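# Move apple from plate onto cutting board and press

## Task

Lift the apple off the plate and put it down on the cutting board where the wood is bare, away from the knife and from the board's edges, then press it steadily against the board for a few seconds. The board must end up lying flat on the table and not flipped over. Pushing or gripping the apple so hard that it bruises means failure.

## Robot and tools

Robot: two arms, left_arm and right_arm, each ending in an identical right-handed five-finger hand (so the hands are not mirrored). Scene frame: origin at table-top height midway between the arms, +x out over the table, +z up, left_arm on the +y side. Calibrated bases: left_arm at (-0.031, +0.626, +0.103) m, right_arm at (+0.010, -0.676, +0.103) m.

Hand point: a spot fixed to the palm, 0.05 m in front of it and 0.15 m from the wrist flange along the fingers. Its +z runs along straight fingers, +y comes out of the palm, +x crosses the palm away from the thumb. Straight fingers extend 0.06 to 0.07 m past it. A wrist bracket on the little-finger side can strike objects, and with a palm-down hand the wrist may sit up to about 0.13 m below the point.

The row (28 numbers, each in [-1, 1]): left_arm dx, dy, dz, rx, ry, rz, then left_gripper little, ring, middle, index, thumb_bend, thumb_turn, force_limit, speed; then the same 14 for right_arm and right_gripper. Both arms are always in the one row. dx..rz are an offset, not a pose: counted from that arm's current Hand target (shown in results) and expressed in that Hand target's own axes; 1.0 equals 0.6 m or 180 degrees, and rx, ry, rz form one rotation vector. All six at 0 re-requests the Hand target. Finger numbers are absolute targets: +1 straight/open, -1 curled; thumb_turn +1 beside the palm, -1 opposed in front of it. force_limit runs linearly from about 0 N at -1 to 10 N at +1 (15 N for the thumb motors); speed rises from near zero at -1 to full at +0.48 and stays full above. No hand number means 'unchanged': to keep a hand as is, resend its last commanded eight numbers (or, if none sent yet this scene, its hand_measured six plus hand_force_limit and hand_speed). An opposed thumb with fingers can hold something 0.035 to 0.065 m thick. For a soft grip use speed -0.94 or lower and a low force_limit; a motor only starts when its target changes.

Tools:
- execute_actions(actions, cameras): actions is an empty list (just read the state, with pictures), one action {rows: up to 15 rows, steps: 1 to 15, default 15}, or one wait {steps: up to 300}. A step is 1/30 s; each row is one step, the last row repeats if rows run short. Every row counts from the pose at the action's start, not from the previous row. An action needs at least 4 steps; its result is taken 4 steps before it ends, and those steps finish while you reply.
- move(target, speed, blend, stop_force, zero, blocking, cameras): target is one 28-number row or a list of up to 15 rows, all offsets from the same starting Hand targets. The hand point goes in a straight line; speed is in m/s, 0.002 to 3.2, default 0.25 (turns up to twice that in rad/s). blend (m) rounds corners in a list. stop_force (N, 4 to 120, one value for both arms) ends an arm's path when its wrist sensor feels that much push against its travel; it is unreliable while the hand rotates and cannot sense light loose objects. Omit stop_force when backing away from a contact. zero (default true) rezeros the sensor before a guarded move. blocking=false returns early but cannot be combined with stop_force. Paths last 0.5 s to 10 s and do not avoid obstacles. The result adds a move: line: done, off_target, moving, held or fault, plus limits (paced = pose clipped, held = steps withheld).
- wait(seconds 0 to 10), stop() to brake a running move, zoom_image(camera, region [x0, y0, x1, y1] pixels, up to 504 square), show_instructions(), zero_wrist_force(arm), finished_scene(scene: this scene's number), which ends the scene permanently.
Cameras: cam_high, cam_low, cam_left_wrist, cam_right_wrist, each 672x504.

Results: per arm, end_effector_position (m) and end_effector_quat_wxyz in the scene frame (can be off by a few cm), velocities (omitted when joints are 'within noise'), Hand target, joint positions and torques, Wrist force and Wrist torque in the hand's own axes (push from a surface into the arm), plus a peak-force line. Hand readings list six values in motor order: hand_measured (position on command scale), hand_stopped_by (moving, target, force, stalled, fault), hand_load_n (fingertip force, positive pushing open; dropping to about 0 means the grip was lost).

Safety: orientation commands get clipped to within 32 degrees of the measured one per step. Joint torque over its limit (elbow 130, wrist joints 46.9 N m) or about 150 N on the arm stops it for 10 s; arms are stiff, so aim only slightly past a firm contact. Keep hands apart (a clearance check may hold a command) and route paths around the arm's own base. Motors heat when holding loads or straining; MOTOR HOT warns, and 85 °C locks the arm. Avoid fast impacts, dropping or throwing the apple, knocking things off the table, tipping the board, and crushing the apple. Occasionally an outside push nudges loose objects.

Each tool is called in YAML: its name, and indented under it one key for each argument.

Reference images:

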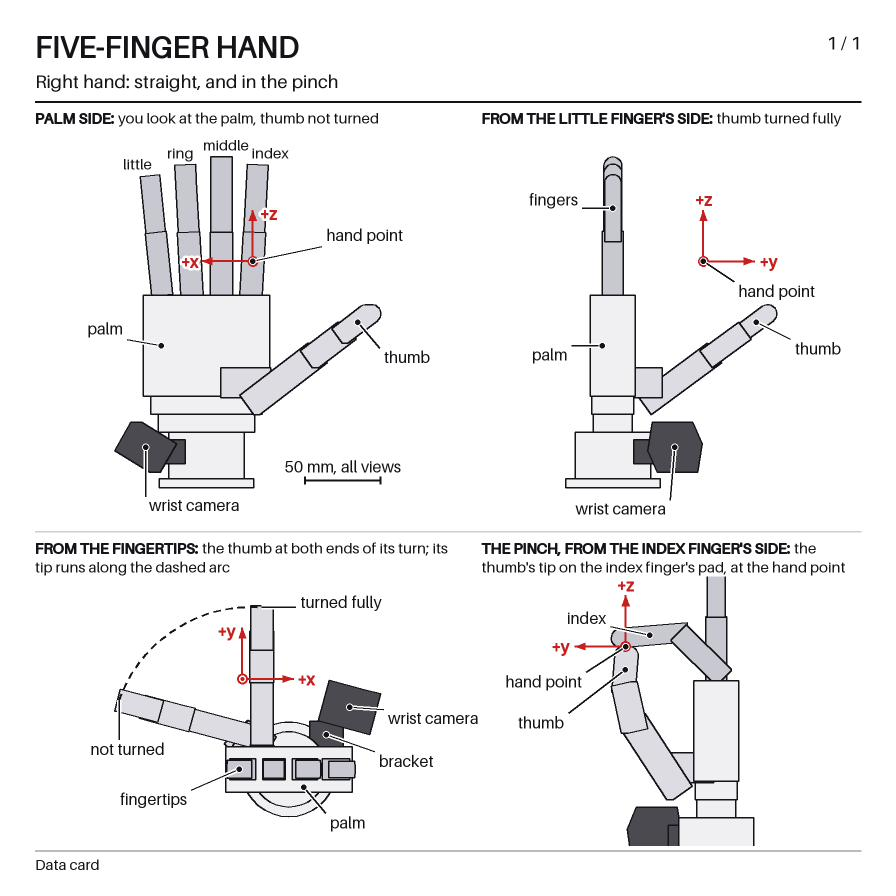

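## Session

execute_actions:
  actions: []
  cameras: ["all"]

Scene clock: 0.00 s of 4800.00 s.
left_arm: end_effector_position=(+0.4499, -0.1769, +0.1789) hand_measured=(+1.000, +1.000, +1.000, +1.000, +1.000, +1.000) hand_load_n=(+0.0, +0.0, +0.0, +0.0, +0.0, +0.0) hand_stopped_by=(target, target, target, target, target, target) hand_force_limit=0.00 hand_speed=-0.80 end_effector_quat_wxyz=(-0.350, -0.127, +0.843, -0.389) | right_arm: end_effector_position=(+0.5304, -0.6831, +0.2820) hand_measured=(+1.000, +1.000, +1.000, +1.000, +1.000, +1.000) hand_load_n=(+0.0, +0.0, +0.0, +0.0, +0.0, +0.0) hand_stopped_by=(target, target, target, target, target, target) hand_force_limit=0.00 hand_speed=-0.80 end_effector_quat_wxyz=(-0.194, +0.166, +0.854, -0.454)
Joint positions: left_arm=[-1.036 -0.723 1.194 0.428 2.525 -3.227] | right_arm=[-0.006 -1.038 1.857 1.496 2.371 -0.874]
Joint velocities: within noise
Joint torques (N m): no reading
Motor temperatures (°C): left_arm=[42 32 39 46 40 38] | right_arm=[39 36 42 31 39 39]
Wrist force (N): no reading
Wrist torque (N m): no reading
Wrist force, peak (N): no reading
Hand target: left_arm +0.4499, -0.1769, +0.1789; -0.350, -0.127, +0.843, -0.389 | right_arm +0.5304, -0.6831, +0.2820; -0.194, +0.166, +0.854, -0.454

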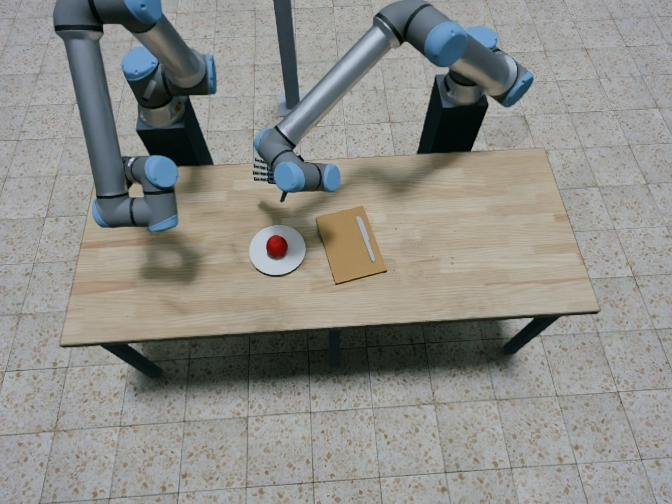

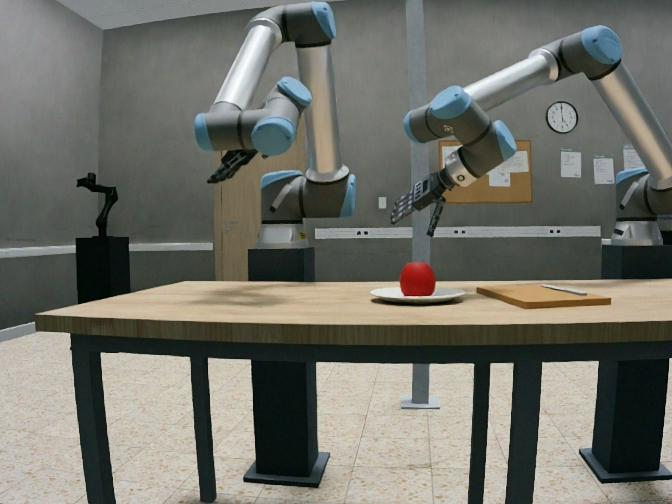

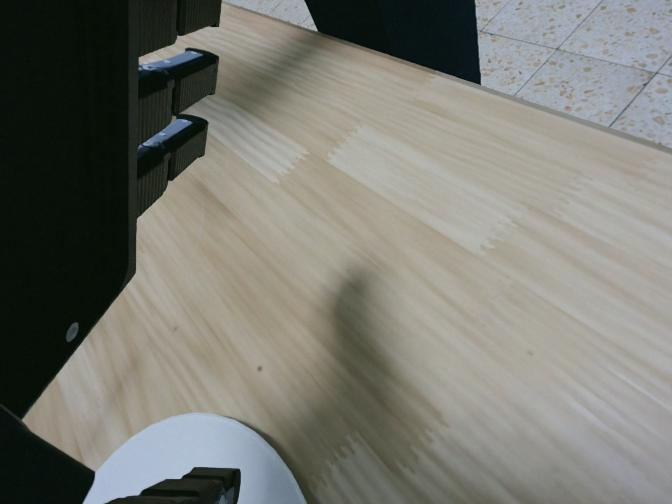

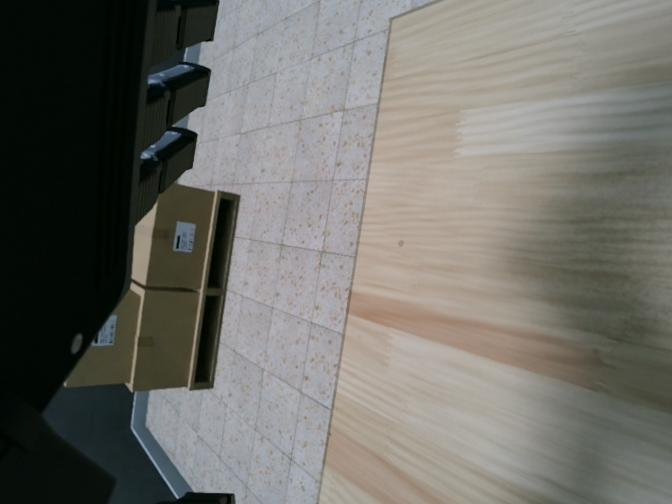

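zoom_image:
  camera: "cam_high"
  region: [230, 180, 410, 315]

zoom_image:
  camera: "cam_low"
  region: [350, 170, 650, 340]

Scaled by 2.800 from the camera's 672x504 image, which has a finer 960x720 frame.

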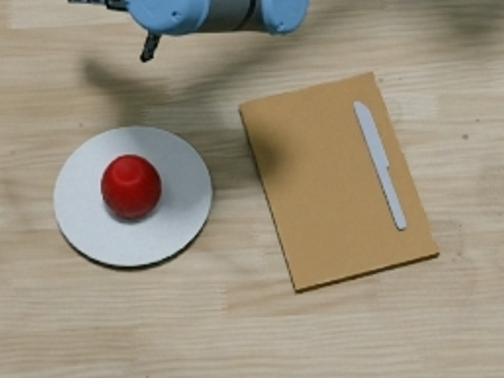

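Scaled by 1.680 from the camera's 672x504 image, which has a finer 960x720 frame.

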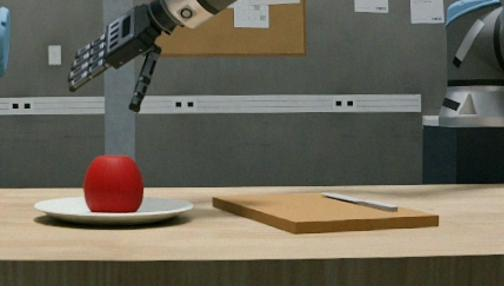

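move:
  target: [-0.2833,-0.0272,-0.2525,0.0023,-0.1717,0.1714,1,1,1,1,1,-1,-0.6,0.2,0,0,0,0,0,0,1,1,1,1,1,1,0,-0.8]

Scene clock: 4.13 s of 4800.00 s.
left_arm: end_effector_position=(+0.6553, -0.0848, +0.1397) hand_measured=(+1.000, +1.000, +1.000, +1.000, +1.000, -1.000) hand_load_n=(+0.0, +0.0, +0.0, +0.0, -0.5, +0.0) hand_stopped_by=(target, target, target, target, target, target) hand_force_limit=-0.60 hand_speed=0.20 end_effector_quat_wxyz=(-0.001, +0.000, +0.906, -0.423) end_effector_velocity=(-0.004, -0.001, +0.001) end_effector_angular_velocity=(+0.000, +0.014, -0.003) | right_arm: end_effector_position=(+0.5304, -0.6831, +0.2820) hand_measured=(+1.000, +1.000, +1.000, +1.000, +1.000, +1.000) hand_load_n=(+0.0, -0.5, +0.0, +0.0, +0.0, +0.0) hand_stopped_by=(target, target, target, target, target, target) hand_force_limit=0.00 hand_speed=-0.80 end_effector_quat_wxyz=(-0.194, +0.166, +0.854, -0.454)
Joint positions: left_arm=[-0.935 -0.801 1.322 0.3 2.069 -2.669] | right_arm=[-0.006 -1.038 1.857 1.496 2.371 -0.874]
Joint velocities: left_arm=[-0.001 0.001 -0.004 0.009 0.01 -0.007] | right_arm=[within noise]
Joint torques (N m): left_arm=[-10.53 -78.02 -38.65 4.67 2.43 -2.84] | right_arm=[0.12 -64.49 -24 3.75 1.18 -0.17]
Motor temperatures (°C): left_arm=[42 32 39 46 40 38] | right_arm=[39 36 42 31 39 39]
Wrist force (N): left_arm=[1.2 -0.3 0.7] | right_arm=[-0.2 0.0 -0.3]
Wrist torque (N m): left_arm=[-0.15 -0.20 0.09] | right_arm=[0.03 0.05 -0.01]
Wrist force, peak (N): left_arm=[1.2 -0.3 0.7] | right_arm=[0.1 -0.1 -0.7]
Hand target: left_arm +0.6551, -0.0850, +0.1396; -0.001, +0.000, +0.906, -0.422 | right_arm +0.5304, -0.6831, +0.2820; -0.194, +0.166, +0.854, -0.454
Off the commanded pose: left_arm 0.000 m, 0 deg | right_arm 0.000 m, 0 deg.
Kept back: nothing.
move: done
camera_calibration:
cam_left_wrist: T_world_to_cam=[[-0.286486, 0.601841, -0.745462, 0.347465], [0.804426, 0.573731, 0.15405, -0.503929], [0.520408, -0.555536, -0.648502, -0.186389], [0, 0, 0, 1]] pos_world=[0.601916, -0.0235452, 0.215778]

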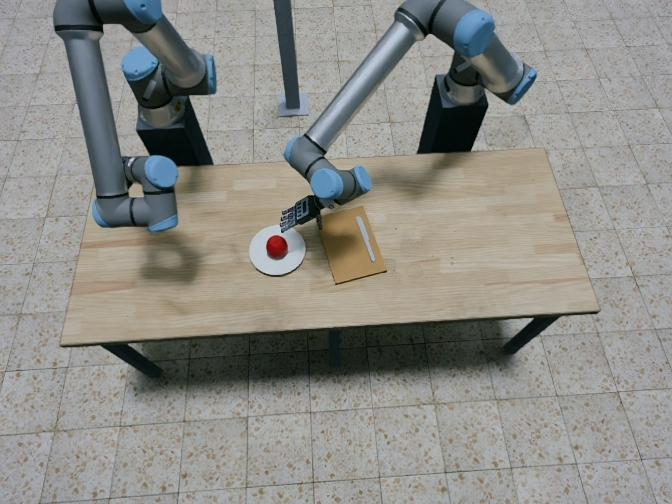

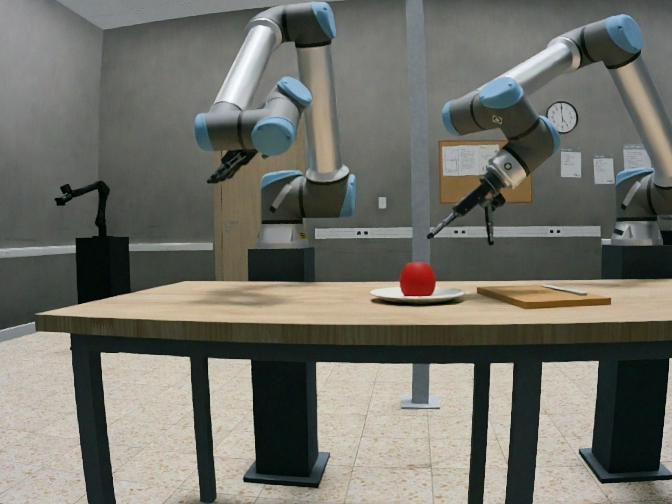

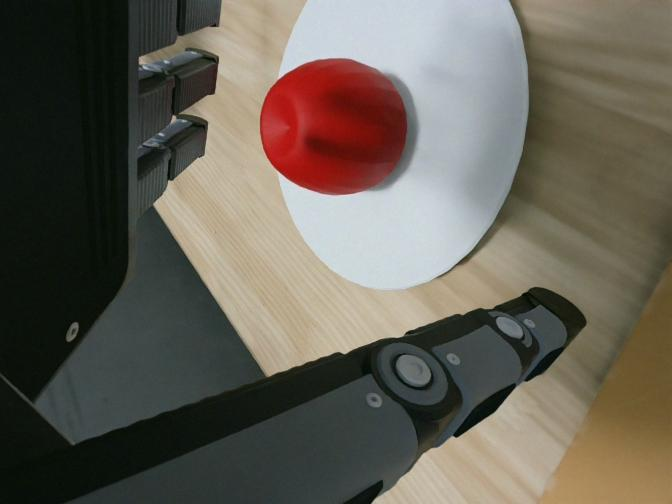

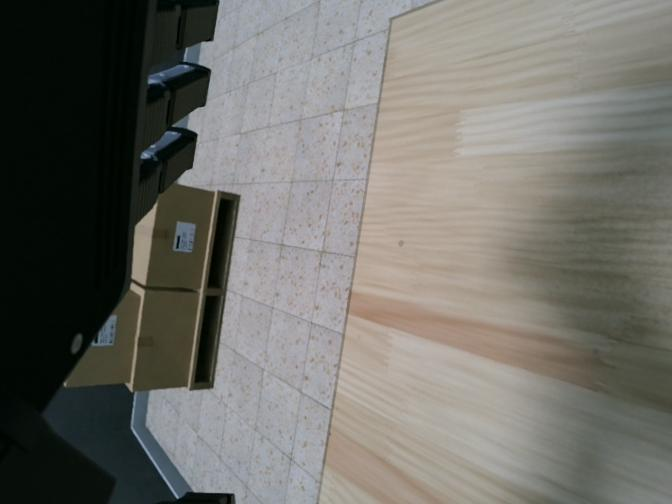

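move:
  target: [-0.0398,-0.0128,0.1462,0,0,0,1,1,1,1,1,-1,-0.6,0.2,0,0,0,0,0,0,1,1,1,1,1,1,0,-0.8]
  speed: 0.12

zoom_image:
  camera: "cam_low"
  region: [370, 200, 520, 320]

zoom_image:
  camera: "cam_high"
  region: [230, 180, 350, 290]

Scene clock: 5.70 s of 4800.00 s.
left_arm: end_effector_position=(+0.6788, -0.1572, +0.0891) hand_measured=(+1.000, +1.000, +1.000, +1.000, +1.000, -1.000) hand_load_n=(+0.0, +0.0, +0.0, +0.0, +0.0, +0.0) hand_stopped_by=(target, target, target, target, target, target) hand_force_limit=-0.60 hand_speed=0.20 end_effector_quat_wxyz=(-0.001, +0.000, +0.906, -0.422) end_effector_velocity=(-0.001, +0.001, +0.001) end_effector_angular_velocity=(+0.001, +0.000, +0.000) | right_arm: end_effector_position=(+0.5304, -0.6831, +0.2820) hand_measured=(+1.000, +1.000, +1.000, +1.000, +1.000, +1.000) hand_load_n=(-0.5, +0.0, +0.0, +0.0, +0.0, -0.5) hand_stopped_by=(target, target, target, target, target, target) hand_force_limit=0.00 hand_speed=-0.80 end_effector_quat_wxyz=(-0.194, +0.166, +0.854, -0.454)
Joint positions: left_arm=[-0.964 -0.66 1.151 0.319 2.049 -2.693] | right_arm=[-0.006 -1.038 1.857 1.496 2.371 -0.874]
Joint velocities: left_arm=[-0.001 -0.004 0.006 -0.001 -0.001 0] | right_arm=[within noise]
Joint torques (N m): left_arm=[15.25 -102.76 -28.11 1.39 2.39 1.42] | right_arm=[1.2 -66.58 -24.37 3.66 1.17 -0.34]
Motor temperatures (°C): left_arm=[42 32 39 46 40 38] | right_arm=[39 36 42 31 39 39]
Wrist force (N): left_arm=[1.0 0.1 0.2] | right_arm=[0.1 0.2 -0.1]
Wrist torque (N m): left_arm=[-0.09 -0.13 0.10] | right_arm=[0.04 -0.01 0.01]
Wrist force, peak (N): left_arm=[1.0 0.1 2.0] | right_arm=[0.2 -0.5 -0.3]
Hand target: left_arm +0.6789, -0.1571, +0.0891; -0.001, +0.000, +0.906, -0.422 | right_arm +0.5304, -0.6831, +0.2820; -0.194, +0.166, +0.854, -0.454
Off the commanded pose: left_arm 0.000 m, 0 deg | right_arm 0.000 m, 0 deg.
Kept back: nothing.
move: done
camera_calibration:
cam_left_wrist: T_world_to_cam=[[-0.286596, 0.602105, -0.745206, 0.360177], [0.804574, 0.573543, 0.153977, -0.473613], [0.520118, -0.555445, -0.648813, -0.27135], [0, 0, 0, 1]] pos_world=[0.625416, -0.0959471, 0.165276]

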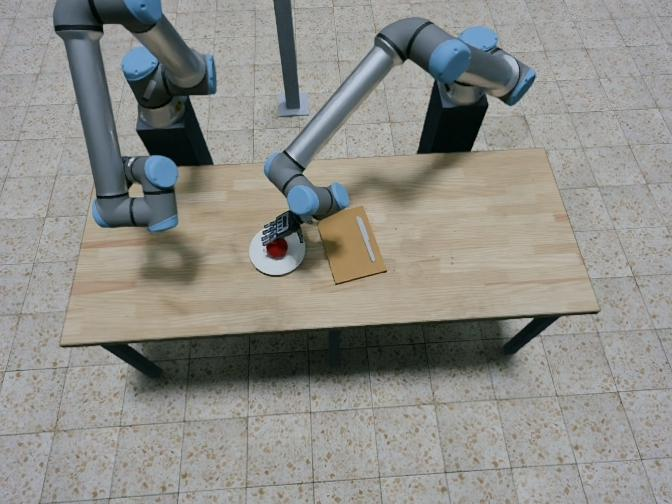

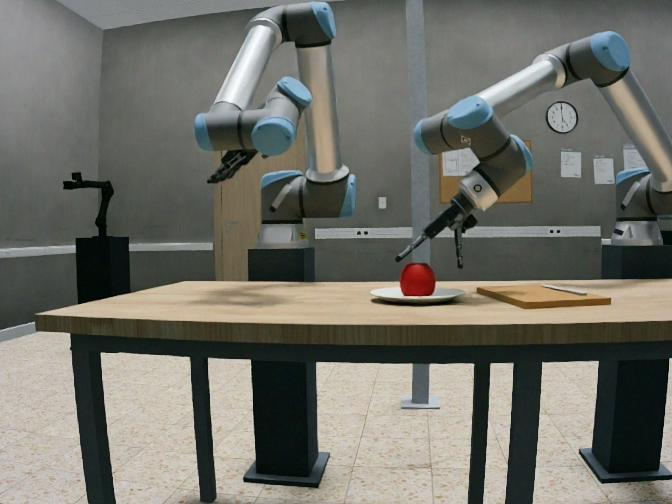

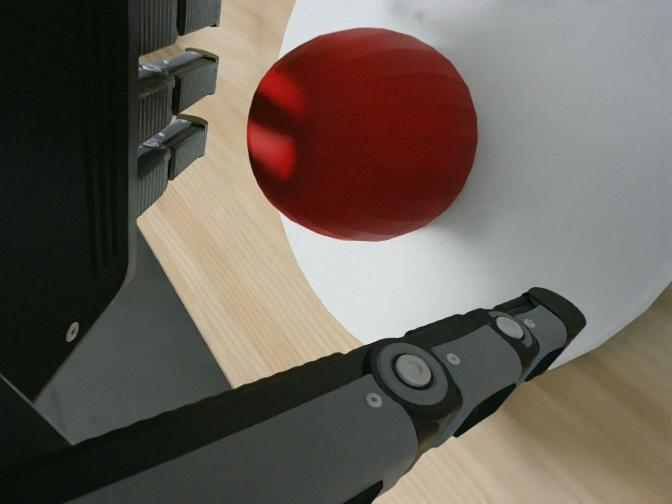

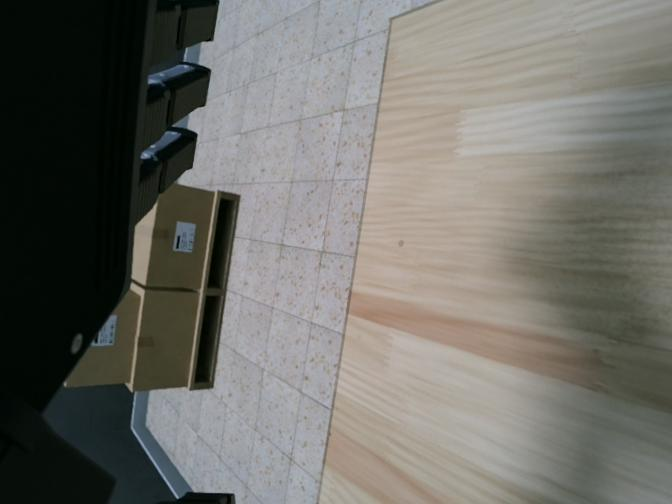

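Scaled by 3.360 from the camera's 672x504 image, which has a finer 960x720 frame.

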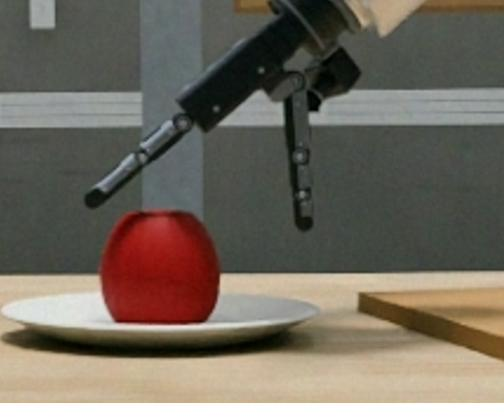

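Scaled by 4.200 from the camera's 672x504 image, which has a finer 960x720 frame.

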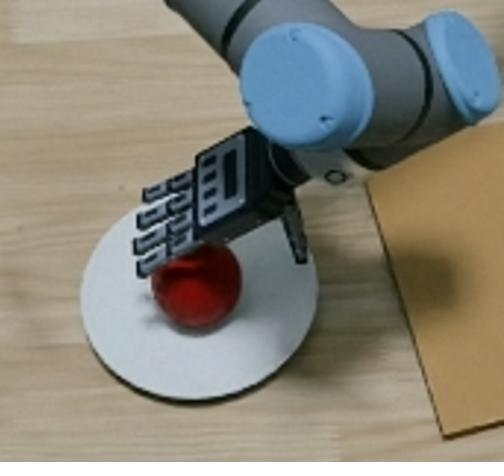

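move:
  target: [0,0.0158,0.0983,0,0,0,1,1,1,1,1,-1,-0.6,0.2,0,0,0,0,0,0,1,1,1,1,1,1,0,-0.8]
  speed: 0.06

zoom_image:
  camera: "cam_low"
  region: [370, 200, 520, 320]

zoom_image:
  camera: "cam_high"
  region: [230, 180, 350, 290]

Scene clock: 7.63 s of 4800.00 s.
left_arm: end_effector_position=(+0.6788, -0.1964, +0.0439) hand_measured=(+1.000, +1.000, +1.000, +1.000, +1.000, -1.000) hand_load_n=(+0.0, +0.0, +0.0, +0.0, +0.0, +0.0) hand_stopped_by=(target, target, target, target, target, target) hand_force_limit=-0.60 hand_speed=0.20 end_effector_quat_wxyz=(-0.001, +0.000, +0.906, -0.423) end_effector_velocity=(-0.001, +0.001, +0.003) end_effector_angular_velocity=(+0.000, +0.001, -0.002) | right_arm: end_effector_position=(+0.5304, -0.6831, +0.2820) hand_measured=(+1.000, +1.000, +1.000, +1.000, +1.000, +1.000) hand_load_n=(+0.0, +0.0, +0.0, -0.5, +0.0, +0.0) hand_stopped_by=(target, target, target, target, target, target) hand_force_limit=0.00 hand_speed=-0.80 end_effector_quat_wxyz=(-0.194, +0.166, +0.854, -0.454)
Joint positions: left_arm=[-0.989 -0.579 1.079 0.301 2.031 -2.713] | right_arm=[-0.006 -1.038 1.857 1.496 2.371 -0.874]
Joint velocities: left_arm=[0 -0.005 0.005 0.001 0.002 0.001] | right_arm=[within noise]
Joint torques (N m): left_arm=[9.04 -108.88 -26.74 2.74 1.03 0.13] | right_arm=[3.49 -65.36 -24.97 3.75 1.34 0.08]
Motor temperatures (°C): left_arm=[42 32 39 46 40 38] | right_arm=[39 36 42 31 39 39]
Wrist force (N): left_arm=[1.0 0.2 0.3] | right_arm=[-0.3 0.0 -0.2]
Wrist torque (N m): left_arm=[-0.04 -0.12 0.07] | right_arm=[0.02 0.05 -0.02]
Wrist force, peak (N): left_arm=[1.8 0.1 0.3] | right_arm=[0.4 0.2 -0.6]
Hand target: left_arm +0.6788, -0.1962, +0.0439; -0.001, +0.000, +0.906, -0.422 | right_arm +0.5304, -0.6831, +0.2820; -0.194, +0.166, +0.854, -0.454
Off the commanded pose: left_arm 0.000 m, 0 deg | right_arm 0.000 m, 0 deg.
Kept back: nothing.
move: done
camera_calibration:
cam_left_wrist: T_world_to_cam=[[-0.286424, 0.601882, -0.745452, 0.349914], [0.804561, 0.573565, 0.153964, -0.444142], [0.520234, -0.555663, -0.648533, -0.322648], [0, 0, 0, 1]] pos_world=[0.625415, -0.135146, 0.119978]

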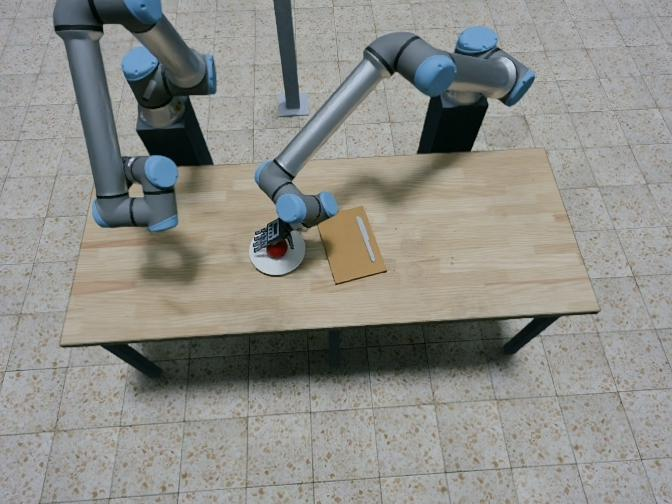

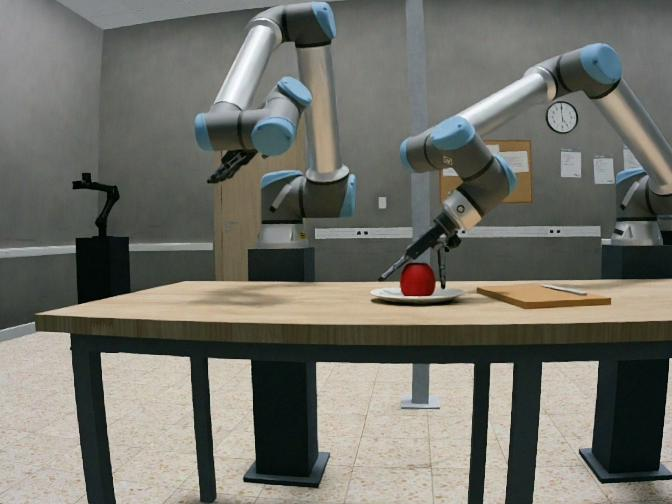

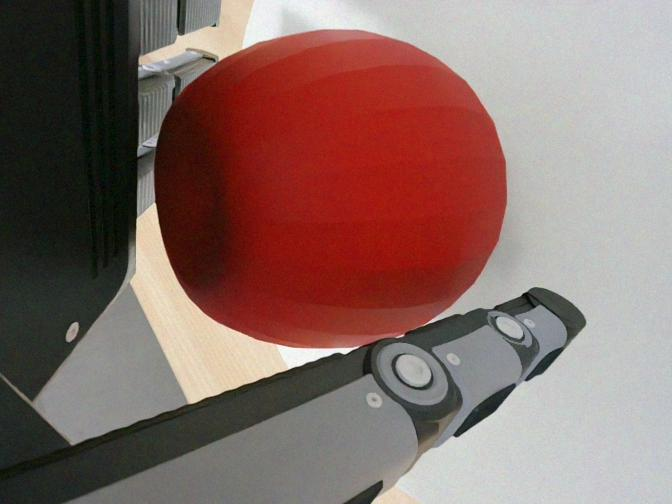

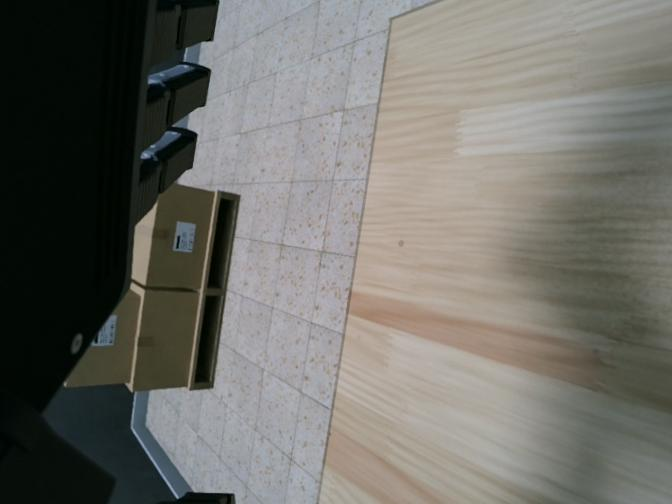

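Scaled by 3.360 from the camera's 672x504 image, which has a finer 960x720 frame.

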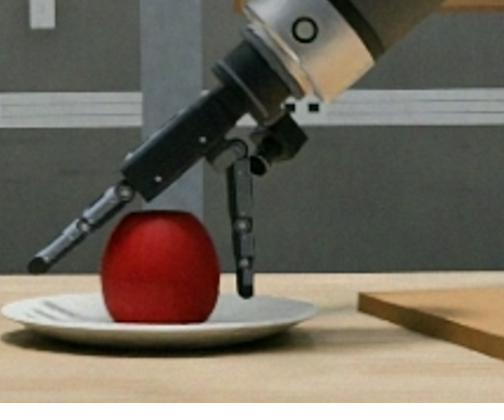

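Scaled by 4.200 from the camera's 672x504 image, which has a finer 960x720 frame.

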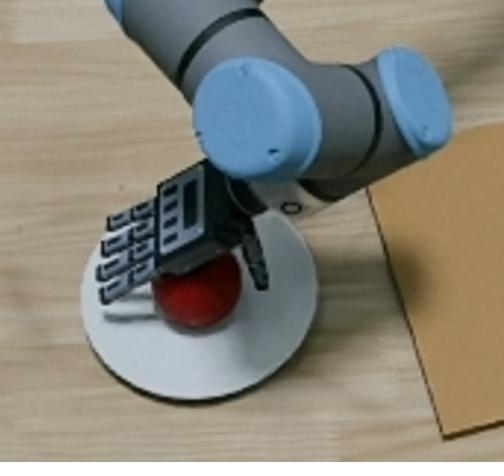

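move:
  target: [0,0,0,0,0,0,1,1,-0.9,-0.9,-0.9,-1,-0.6,-0.93,0,0,0,0,0,0,1,1,1,1,1,1,0,-0.8]
  cameras: ["cam_low","cam_left_wrist"]

wait:
  seconds: 3

zoom_image:
  camera: "cam_low"
  region: [370, 200, 520, 320]

Scene clock: 10.90 s of 4800.00 s.
left_arm: end_effector_position=(+0.6788, -0.1962, +0.0439) hand_measured=(+1.000, +1.000, +0.516, +0.482, +0.764, -1.000) hand_load_n=(+0.0, +0.0, +1.5, +2.5, +6.0, +0.0) hand_stopped_by=(target, target, force, force, force, target) hand_force_limit=-0.60 hand_speed=-0.93 end_effector_quat_wxyz=(-0.001, +0.000, +0.906, -0.422) | right_arm: end_effector_position=(+0.5304, -0.6831, +0.2820) hand_measured=(+1.000, +1.000, +1.000, +1.000, +1.000, +1.000) hand_load_n=(+0.0, +0.0, +0.0, +0.0, +0.0, -0.5) hand_stopped_by=(target, target, target, target, target, target) hand_force_limit=0.00 hand_speed=-0.80 end_effector_quat_wxyz=(-0.194, +0.166, +0.854, -0.454)
Joint positions: left_arm=[-0.989 -0.58 1.079 0.301 2.032 -2.713] | right_arm=[-0.006 -1.038 1.857 1.496 2.371 -0.874]
Joint velocities: within noise
Joint torques (N m): left_arm=[13.8 -108.54 -32.76 4.21 2.78 1.68] | right_arm=[-0.85 -66.38 -23.72 3.78 1.2 -0.35]
Motor temperatures (°C): left_arm=[42 32 39 46 40 38] | right_arm=[39 36 42 31 39 39]
Wrist force (N): left_arm=[1.3 -0.9 0.7] | right_arm=[-0.1 0.0 0.0]
Wrist torque (N m): left_arm=[-0.02 -0.16 0.07] | right_arm=[0.00 0.02 0.00]
Wrist force, peak (N): left_arm=[1.2 1.2 1.8] | right_arm=[-0.6 0.3 -0.5]
Hand target: left_arm +0.6788, -0.1962, +0.0439; -0.001, +0.000, +0.906, -0.422 | right_arm +0.5304, -0.6831, +0.2820; -0.194, +0.166, +0.854, -0.454
Off the commanded pose: left_arm 0.000 m, 0 deg | right_arm 0.000 m, 0 deg.
Kept back: nothing.
move: done
camera_calibration:
cam_left_wrist: T_world_to_cam=[[-0.286526, 0.60203, -0.745294, 0.349901], [0.804597, 0.573519, 0.15395, -0.444436], [0.520123, -0.55555, -0.648719, -0.322363], [0, 0, 0, 1]] pos_world=[0.625516, -0.134847, 0.120077]
Images, in order (width x height): cam_low 672x504, cam_left_wrist 672x504.

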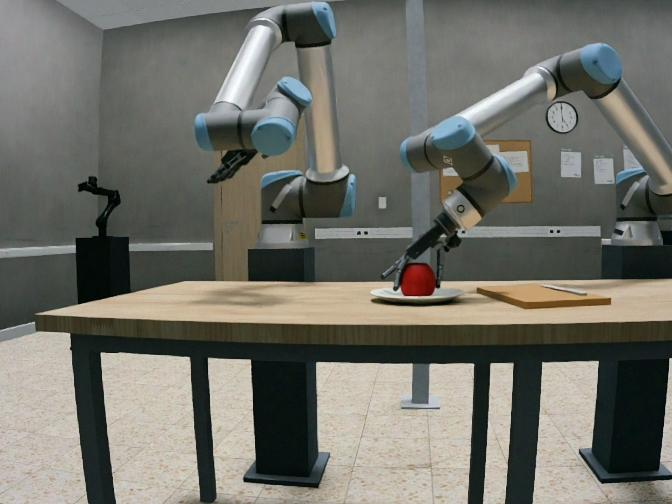

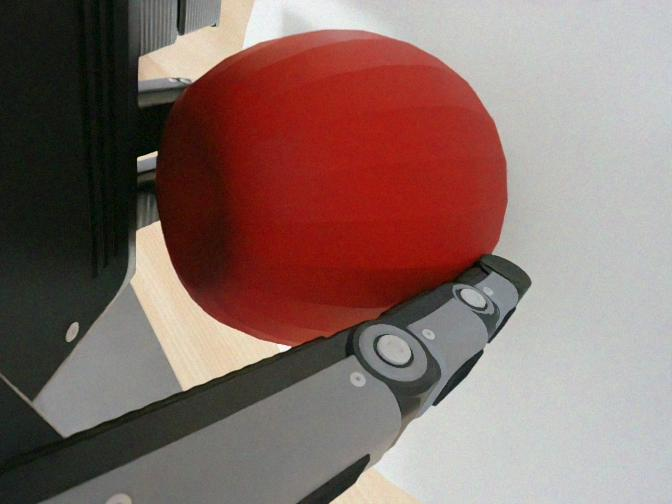

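Scene clock: 13.90 s of 4800.00 s.
left_arm: end_effector_position=(+0.6788, -0.1962, +0.0439) hand_measured=(+1.000, +1.000, +0.516, +0.482, +0.764, -1.000) hand_load_n=(+0.0, +0.0, +1.0, +2.5, +6.0, +0.5) hand_stopped_by=(target, target, force, force, force, target) hand_force_limit=-0.60 hand_speed=-0.93 end_effector_quat_wxyz=(-0.001, +0.000, +0.906, -0.422) | right_arm: end_effector_position=(+0.5304, -0.6831, +0.2820) hand_measured=(+1.000, +1.000, +1.000, +1.000, +1.000, +1.000) hand_load_n=(+0.0, +0.0, +0.0, +0.0, +0.0, +0.0) hand_stopped_by=(target, target, target, target, target, target) hand_force_limit=0.00 hand_speed=-0.80 end_effector_quat_wxyz=(-0.194, +0.166, +0.854, -0.454)
Joint positions: left_arm=[-0.989 -0.58 1.079 0.301 2.032 -2.713] | right_arm=[-0.006 -1.038 1.857 1.496 2.371 -0.874]
Joint velocities: within noise
Joint torques (N m): left_arm=[11.57 -102.57 -37.99 4.02 2.33 1.53] | right_arm=[1.68 -67.64 -24.51 3.91 1.29 0.06]
Motor temperatures (°C): left_arm=[42 32 39 46 40 38] | right_arm=[39 36 42 31 39 39]
Wrist force (N): left_arm=[1.2 -0.8 0.4] | right_arm=[-0.4 -0.1 0.0]
Wrist torque (N m): left_arm=[0.00 -0.14 0.06] | right_arm=[-0.01 0.07 -0.03]
Wrist force, peak (N): left_arm=[1.3 -0.9 1.0] | right_arm=[0.2 0.6 -0.9]
Hand target: left_arm +0.6788, -0.1962, +0.0439; -0.001, +0.000, +0.906, -0.422 | right_arm +0.5304, -0.6831, +0.2820; -0.194, +0.166, +0.854, -0.454
Off the commanded pose: left_arm 0.000 m, 0 deg | right_arm 0.000 m, 0 deg.
Steps of this call (1-90: nothing new was sent). Readings (end_effector_position of left_arm | right_arm; what the end effector reports):
1: (+0.6788, -0.1962, +0.0439) | (+0.5304, -0.6831, +0.2820) | left_arm hand_measured=(+1.000, +1.000, +0.516, +0.482, +0.764, -1.000) hand_load_n=(+0.0, +0.0, +1.0, +2.0, +6.0, +0.0) hand_stopped_by=(target, target, force, force, force, target) hand_force_limit=-0.60 hand_speed=-0.93 | right_arm hand_measured=(+1.000, +1.000, +1.000, +1.000, +1.000, +1.000) hand_load_n=(+0.0, +0.0, +0.0, +0.0, +0.0, +0.0) hand_stopped_by=(target, target, target, target, target, target) hand_force_limit=0.00 hand_speed=-0.80
2: (+0.6788, -0.1962, +0.0439) | (+0.5304, -0.6831, +0.2820) | left_arm hand_measured=(+1.000, +1.000, +0.516, +0.482, +0.764, -1.000) hand_load_n=(+0.0, -0.5, +1.5, +2.5, +5.5, +0.5) hand_stopped_by=(target, target, force, force, force, target) hand_force_limit=-0.60 hand_speed=-0.93 | right_arm hand_measured=(+1.000, +1.000, +1.000, +1.000, +1.000, +1.000) hand_load_n=(+0.0, +0.0, +0.0, +0.0, +0.0, -0.5) hand_stopped_by=(target, target, target, target, target, target) hand_force_limit=0.00 hand_speed=-0.80
4: (+0.6788, -0.1962, +0.0439) | (+0.5304, -0.6831, +0.2820) | left_arm hand_measured=(+1.000, +1.000, +0.516, +0.482, +0.764, -1.000) hand_load_n=(+0.0, +0.0, +1.5, +2.5, +6.0, +0.0) hand_stopped_by=(target, target, force, force, force, target) hand_force_limit=-0.60 hand_speed=-0.93 | right_arm hand_measured=(+1.000, +1.000, +1.000, +1.000, +1.000, +1.000) hand_load_n=(+0.0, +0.0, +0.0, +0.0, +0.0, +0.0) hand_stopped_by=(target, target, target, target, target, target) hand_force_limit=0.00 hand_speed=-0.80
8: (+0.6788, -0.1962, +0.0439) | (+0.5304, -0.6831, +0.2820) | left_arm hand_measured=(+1.000, +1.000, +0.516, +0.482, +0.764, -1.000) hand_load_n=(+0.0, +0.0, +1.5, +2.5, +6.0, +0.0) hand_stopped_by=(target, target, force, force, force, target) hand_force_limit=-0.60 hand_speed=-0.93 | right_arm hand_measured=(+1.000, +1.000, +1.000, +1.000, +1.000, +1.000) hand_load_n=(+0.0, +0.0, +0.0, +0.0, +0.0, +0.0) hand_stopped_by=(target, target, target, target, target, target) hand_force_limit=0.00 hand_speed=-0.80
90: the state above
camera_calibration:
cam_left_wrist: T_world_to_cam=[[-0.286526, 0.60203, -0.745294, 0.349901], [0.804597, 0.573519, 0.15395, -0.444436], [0.520123, -0.55555, -0.648719, -0.322363], [0, 0, 0, 1]] pos_world=[0.625516, -0.134847, 0.120077]

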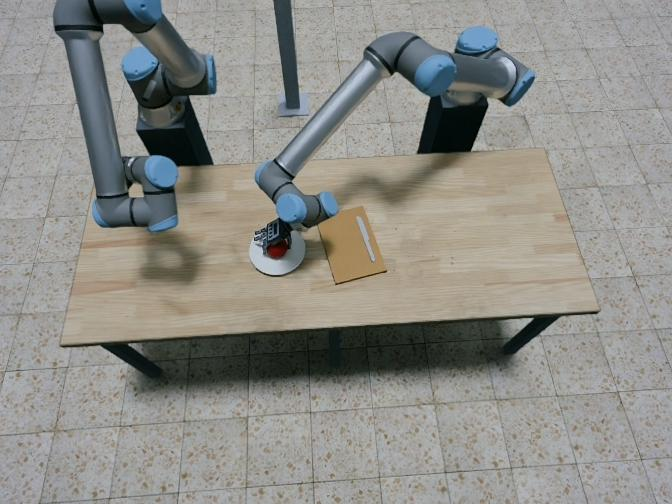

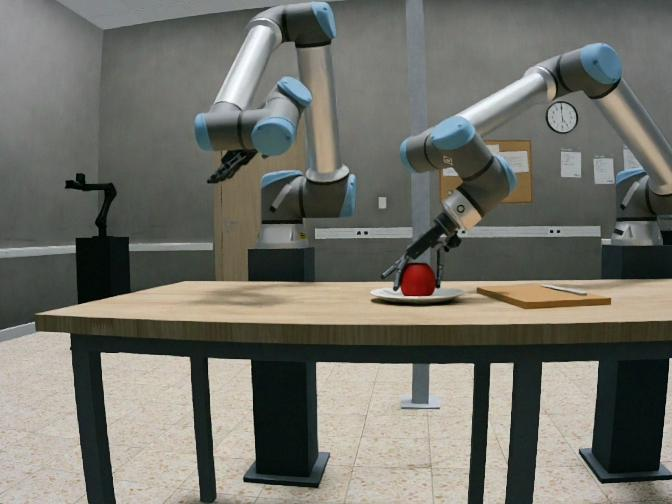

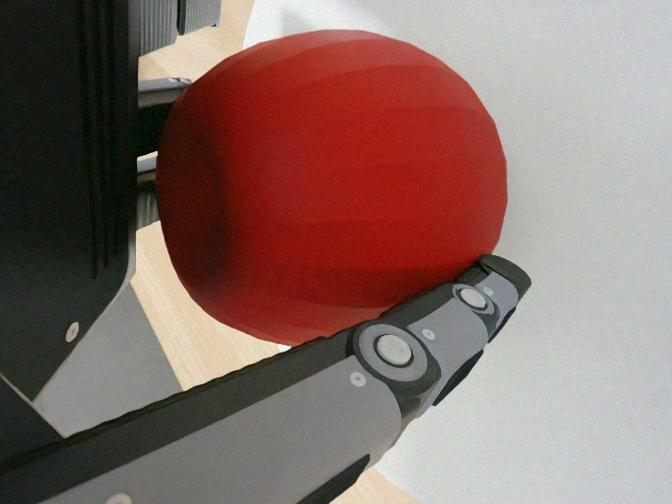

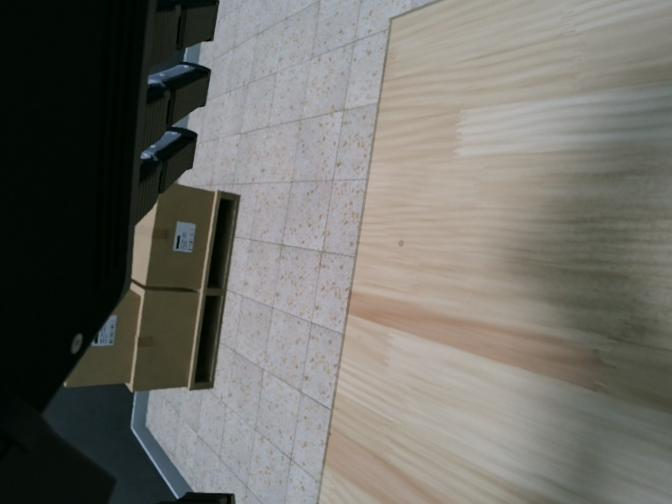

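Scaled by 3.360 from the camera's 672x504 image, which has a finer 960x720 frame.

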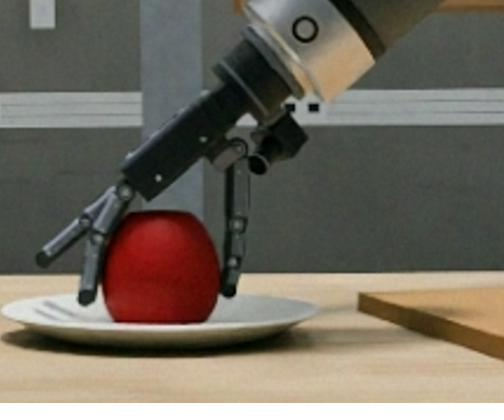

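move:
  target: [0,-0.0383,-0.0322,0,0,0,1,1,-0.9,-0.9,-0.9,-1,-0.6,-0.93,0,0,0,0,0,0,1,1,1,1,1,1,0,-0.8]
  speed: 0.03

zoom_image:
  camera: "cam_low"
  region: [370, 180, 520, 300]

Scene clock: 15.40 s of 4800.00 s.
left_arm: end_effector_position=(+0.6788, -0.1962, +0.0741) hand_measured=(+1.000, +1.000, +0.516, +0.482, +0.764, -1.000) hand_load_n=(+0.5, +0.0, +1.0, +2.0, +6.0, +0.5) hand_stopped_by=(target, target, force, force, force, target) hand_force_limit=-0.60 hand_speed=-0.93 end_effector_quat_wxyz=(-0.001, +0.000, +0.906, -0.422) | right_arm: end_effector_position=(+0.5304, -0.6831, +0.2820) hand_measured=(+1.000, +1.000, +1.000, +1.000, +1.000, +1.000) hand_load_n=(+0.0, +0.0, +0.0, +0.0, +0.0, +0.0) hand_stopped_by=(target, target, target, target, target, target) hand_force_limit=0.00 hand_speed=-0.80 end_effector_quat_wxyz=(-0.194, +0.166, +0.854, -0.454)
Joint positions: left_arm=[-0.989 -0.606 1.072 0.335 2.032 -2.713] | right_arm=[-0.006 -1.038 1.857 1.496 2.371 -0.874]
Joint velocities: within noise
Joint torques (N m): left_arm=[14.26 -92.29 -36.05 0.89 2.95 2.11] | right_arm=[0.37 -64.23 -25.85 4.22 0.68 -0.32]
Motor temperatures (°C): left_arm=[42 32 39 46 40 38] | right_arm=[39 36 42 31 39 39]
Wrist force (N): left_arm=[1.4 1.5 1.8] | right_arm=[-0.5 -0.2 -0.4]
Wrist torque (N m): left_arm=[-0.12 -0.20 0.09] | right_arm=[0.00 0.08 -0.03]
Wrist force, peak (N): left_arm=[1.2 2.4 2.5] | right_arm=[-0.1 -0.3 -0.9]
Hand target: left_arm +0.6788, -0.1961, +0.0739; -0.001, +0.000, +0.906, -0.422 | right_arm +0.5304, -0.6831, +0.2820; -0.194, +0.166, +0.854, -0.454
Off the commanded pose: left_arm 0.000 m, 0 deg | right_arm 0.000 m, 0 deg.
Kept back: nothing.
move: done
camera_calibration:
cam_left_wrist: T_world_to_cam=[[-0.286526, 0.60203, -0.745294, 0.372408], [0.804597, 0.573519, 0.15395, -0.449086], [0.520123, -0.55555, -0.648719, -0.302772], [0, 0, 0, 1]] pos_world=[0.625516, -0.134847, 0.150277]

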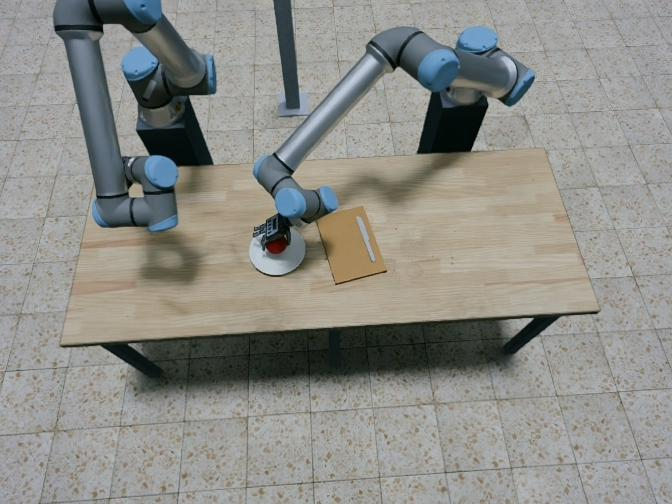

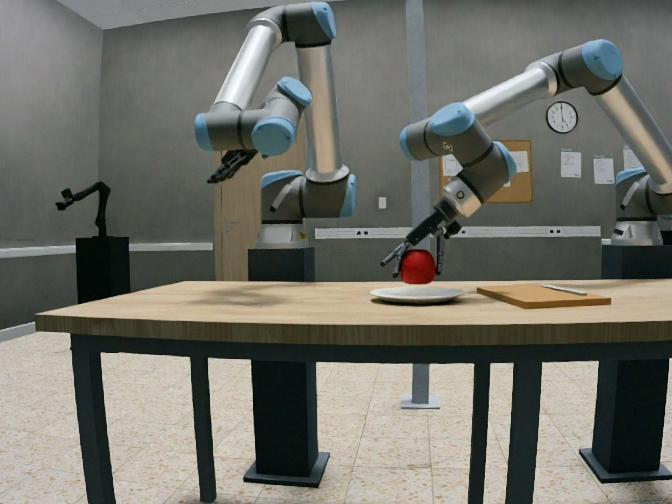

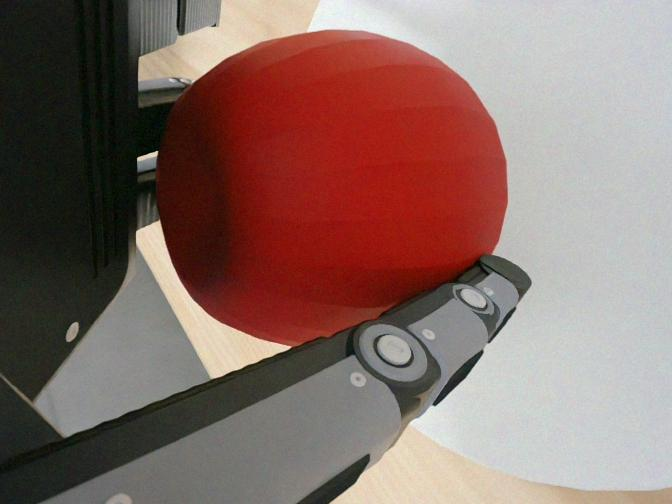

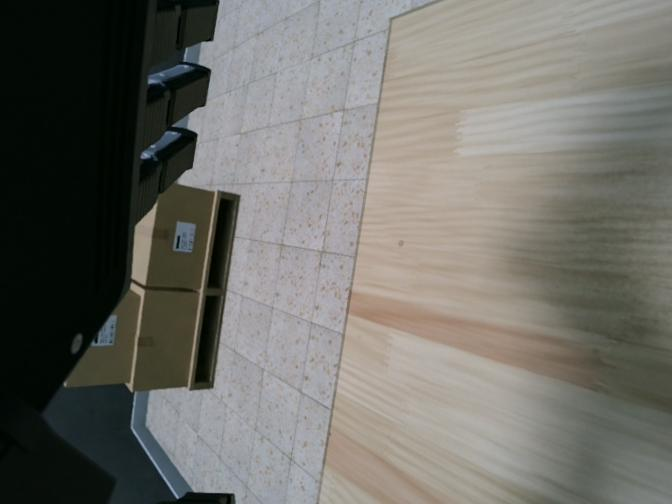

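Scaled by 3.360 from the camera's 672x504 image, which has a finer 960x720 frame.

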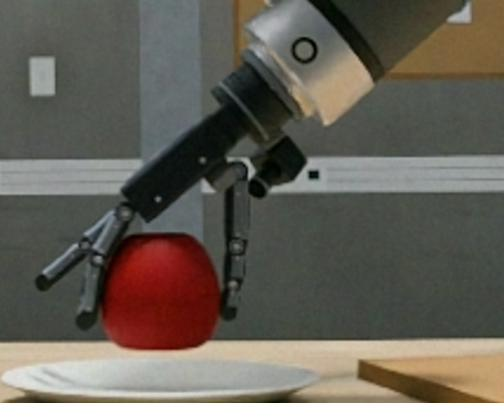

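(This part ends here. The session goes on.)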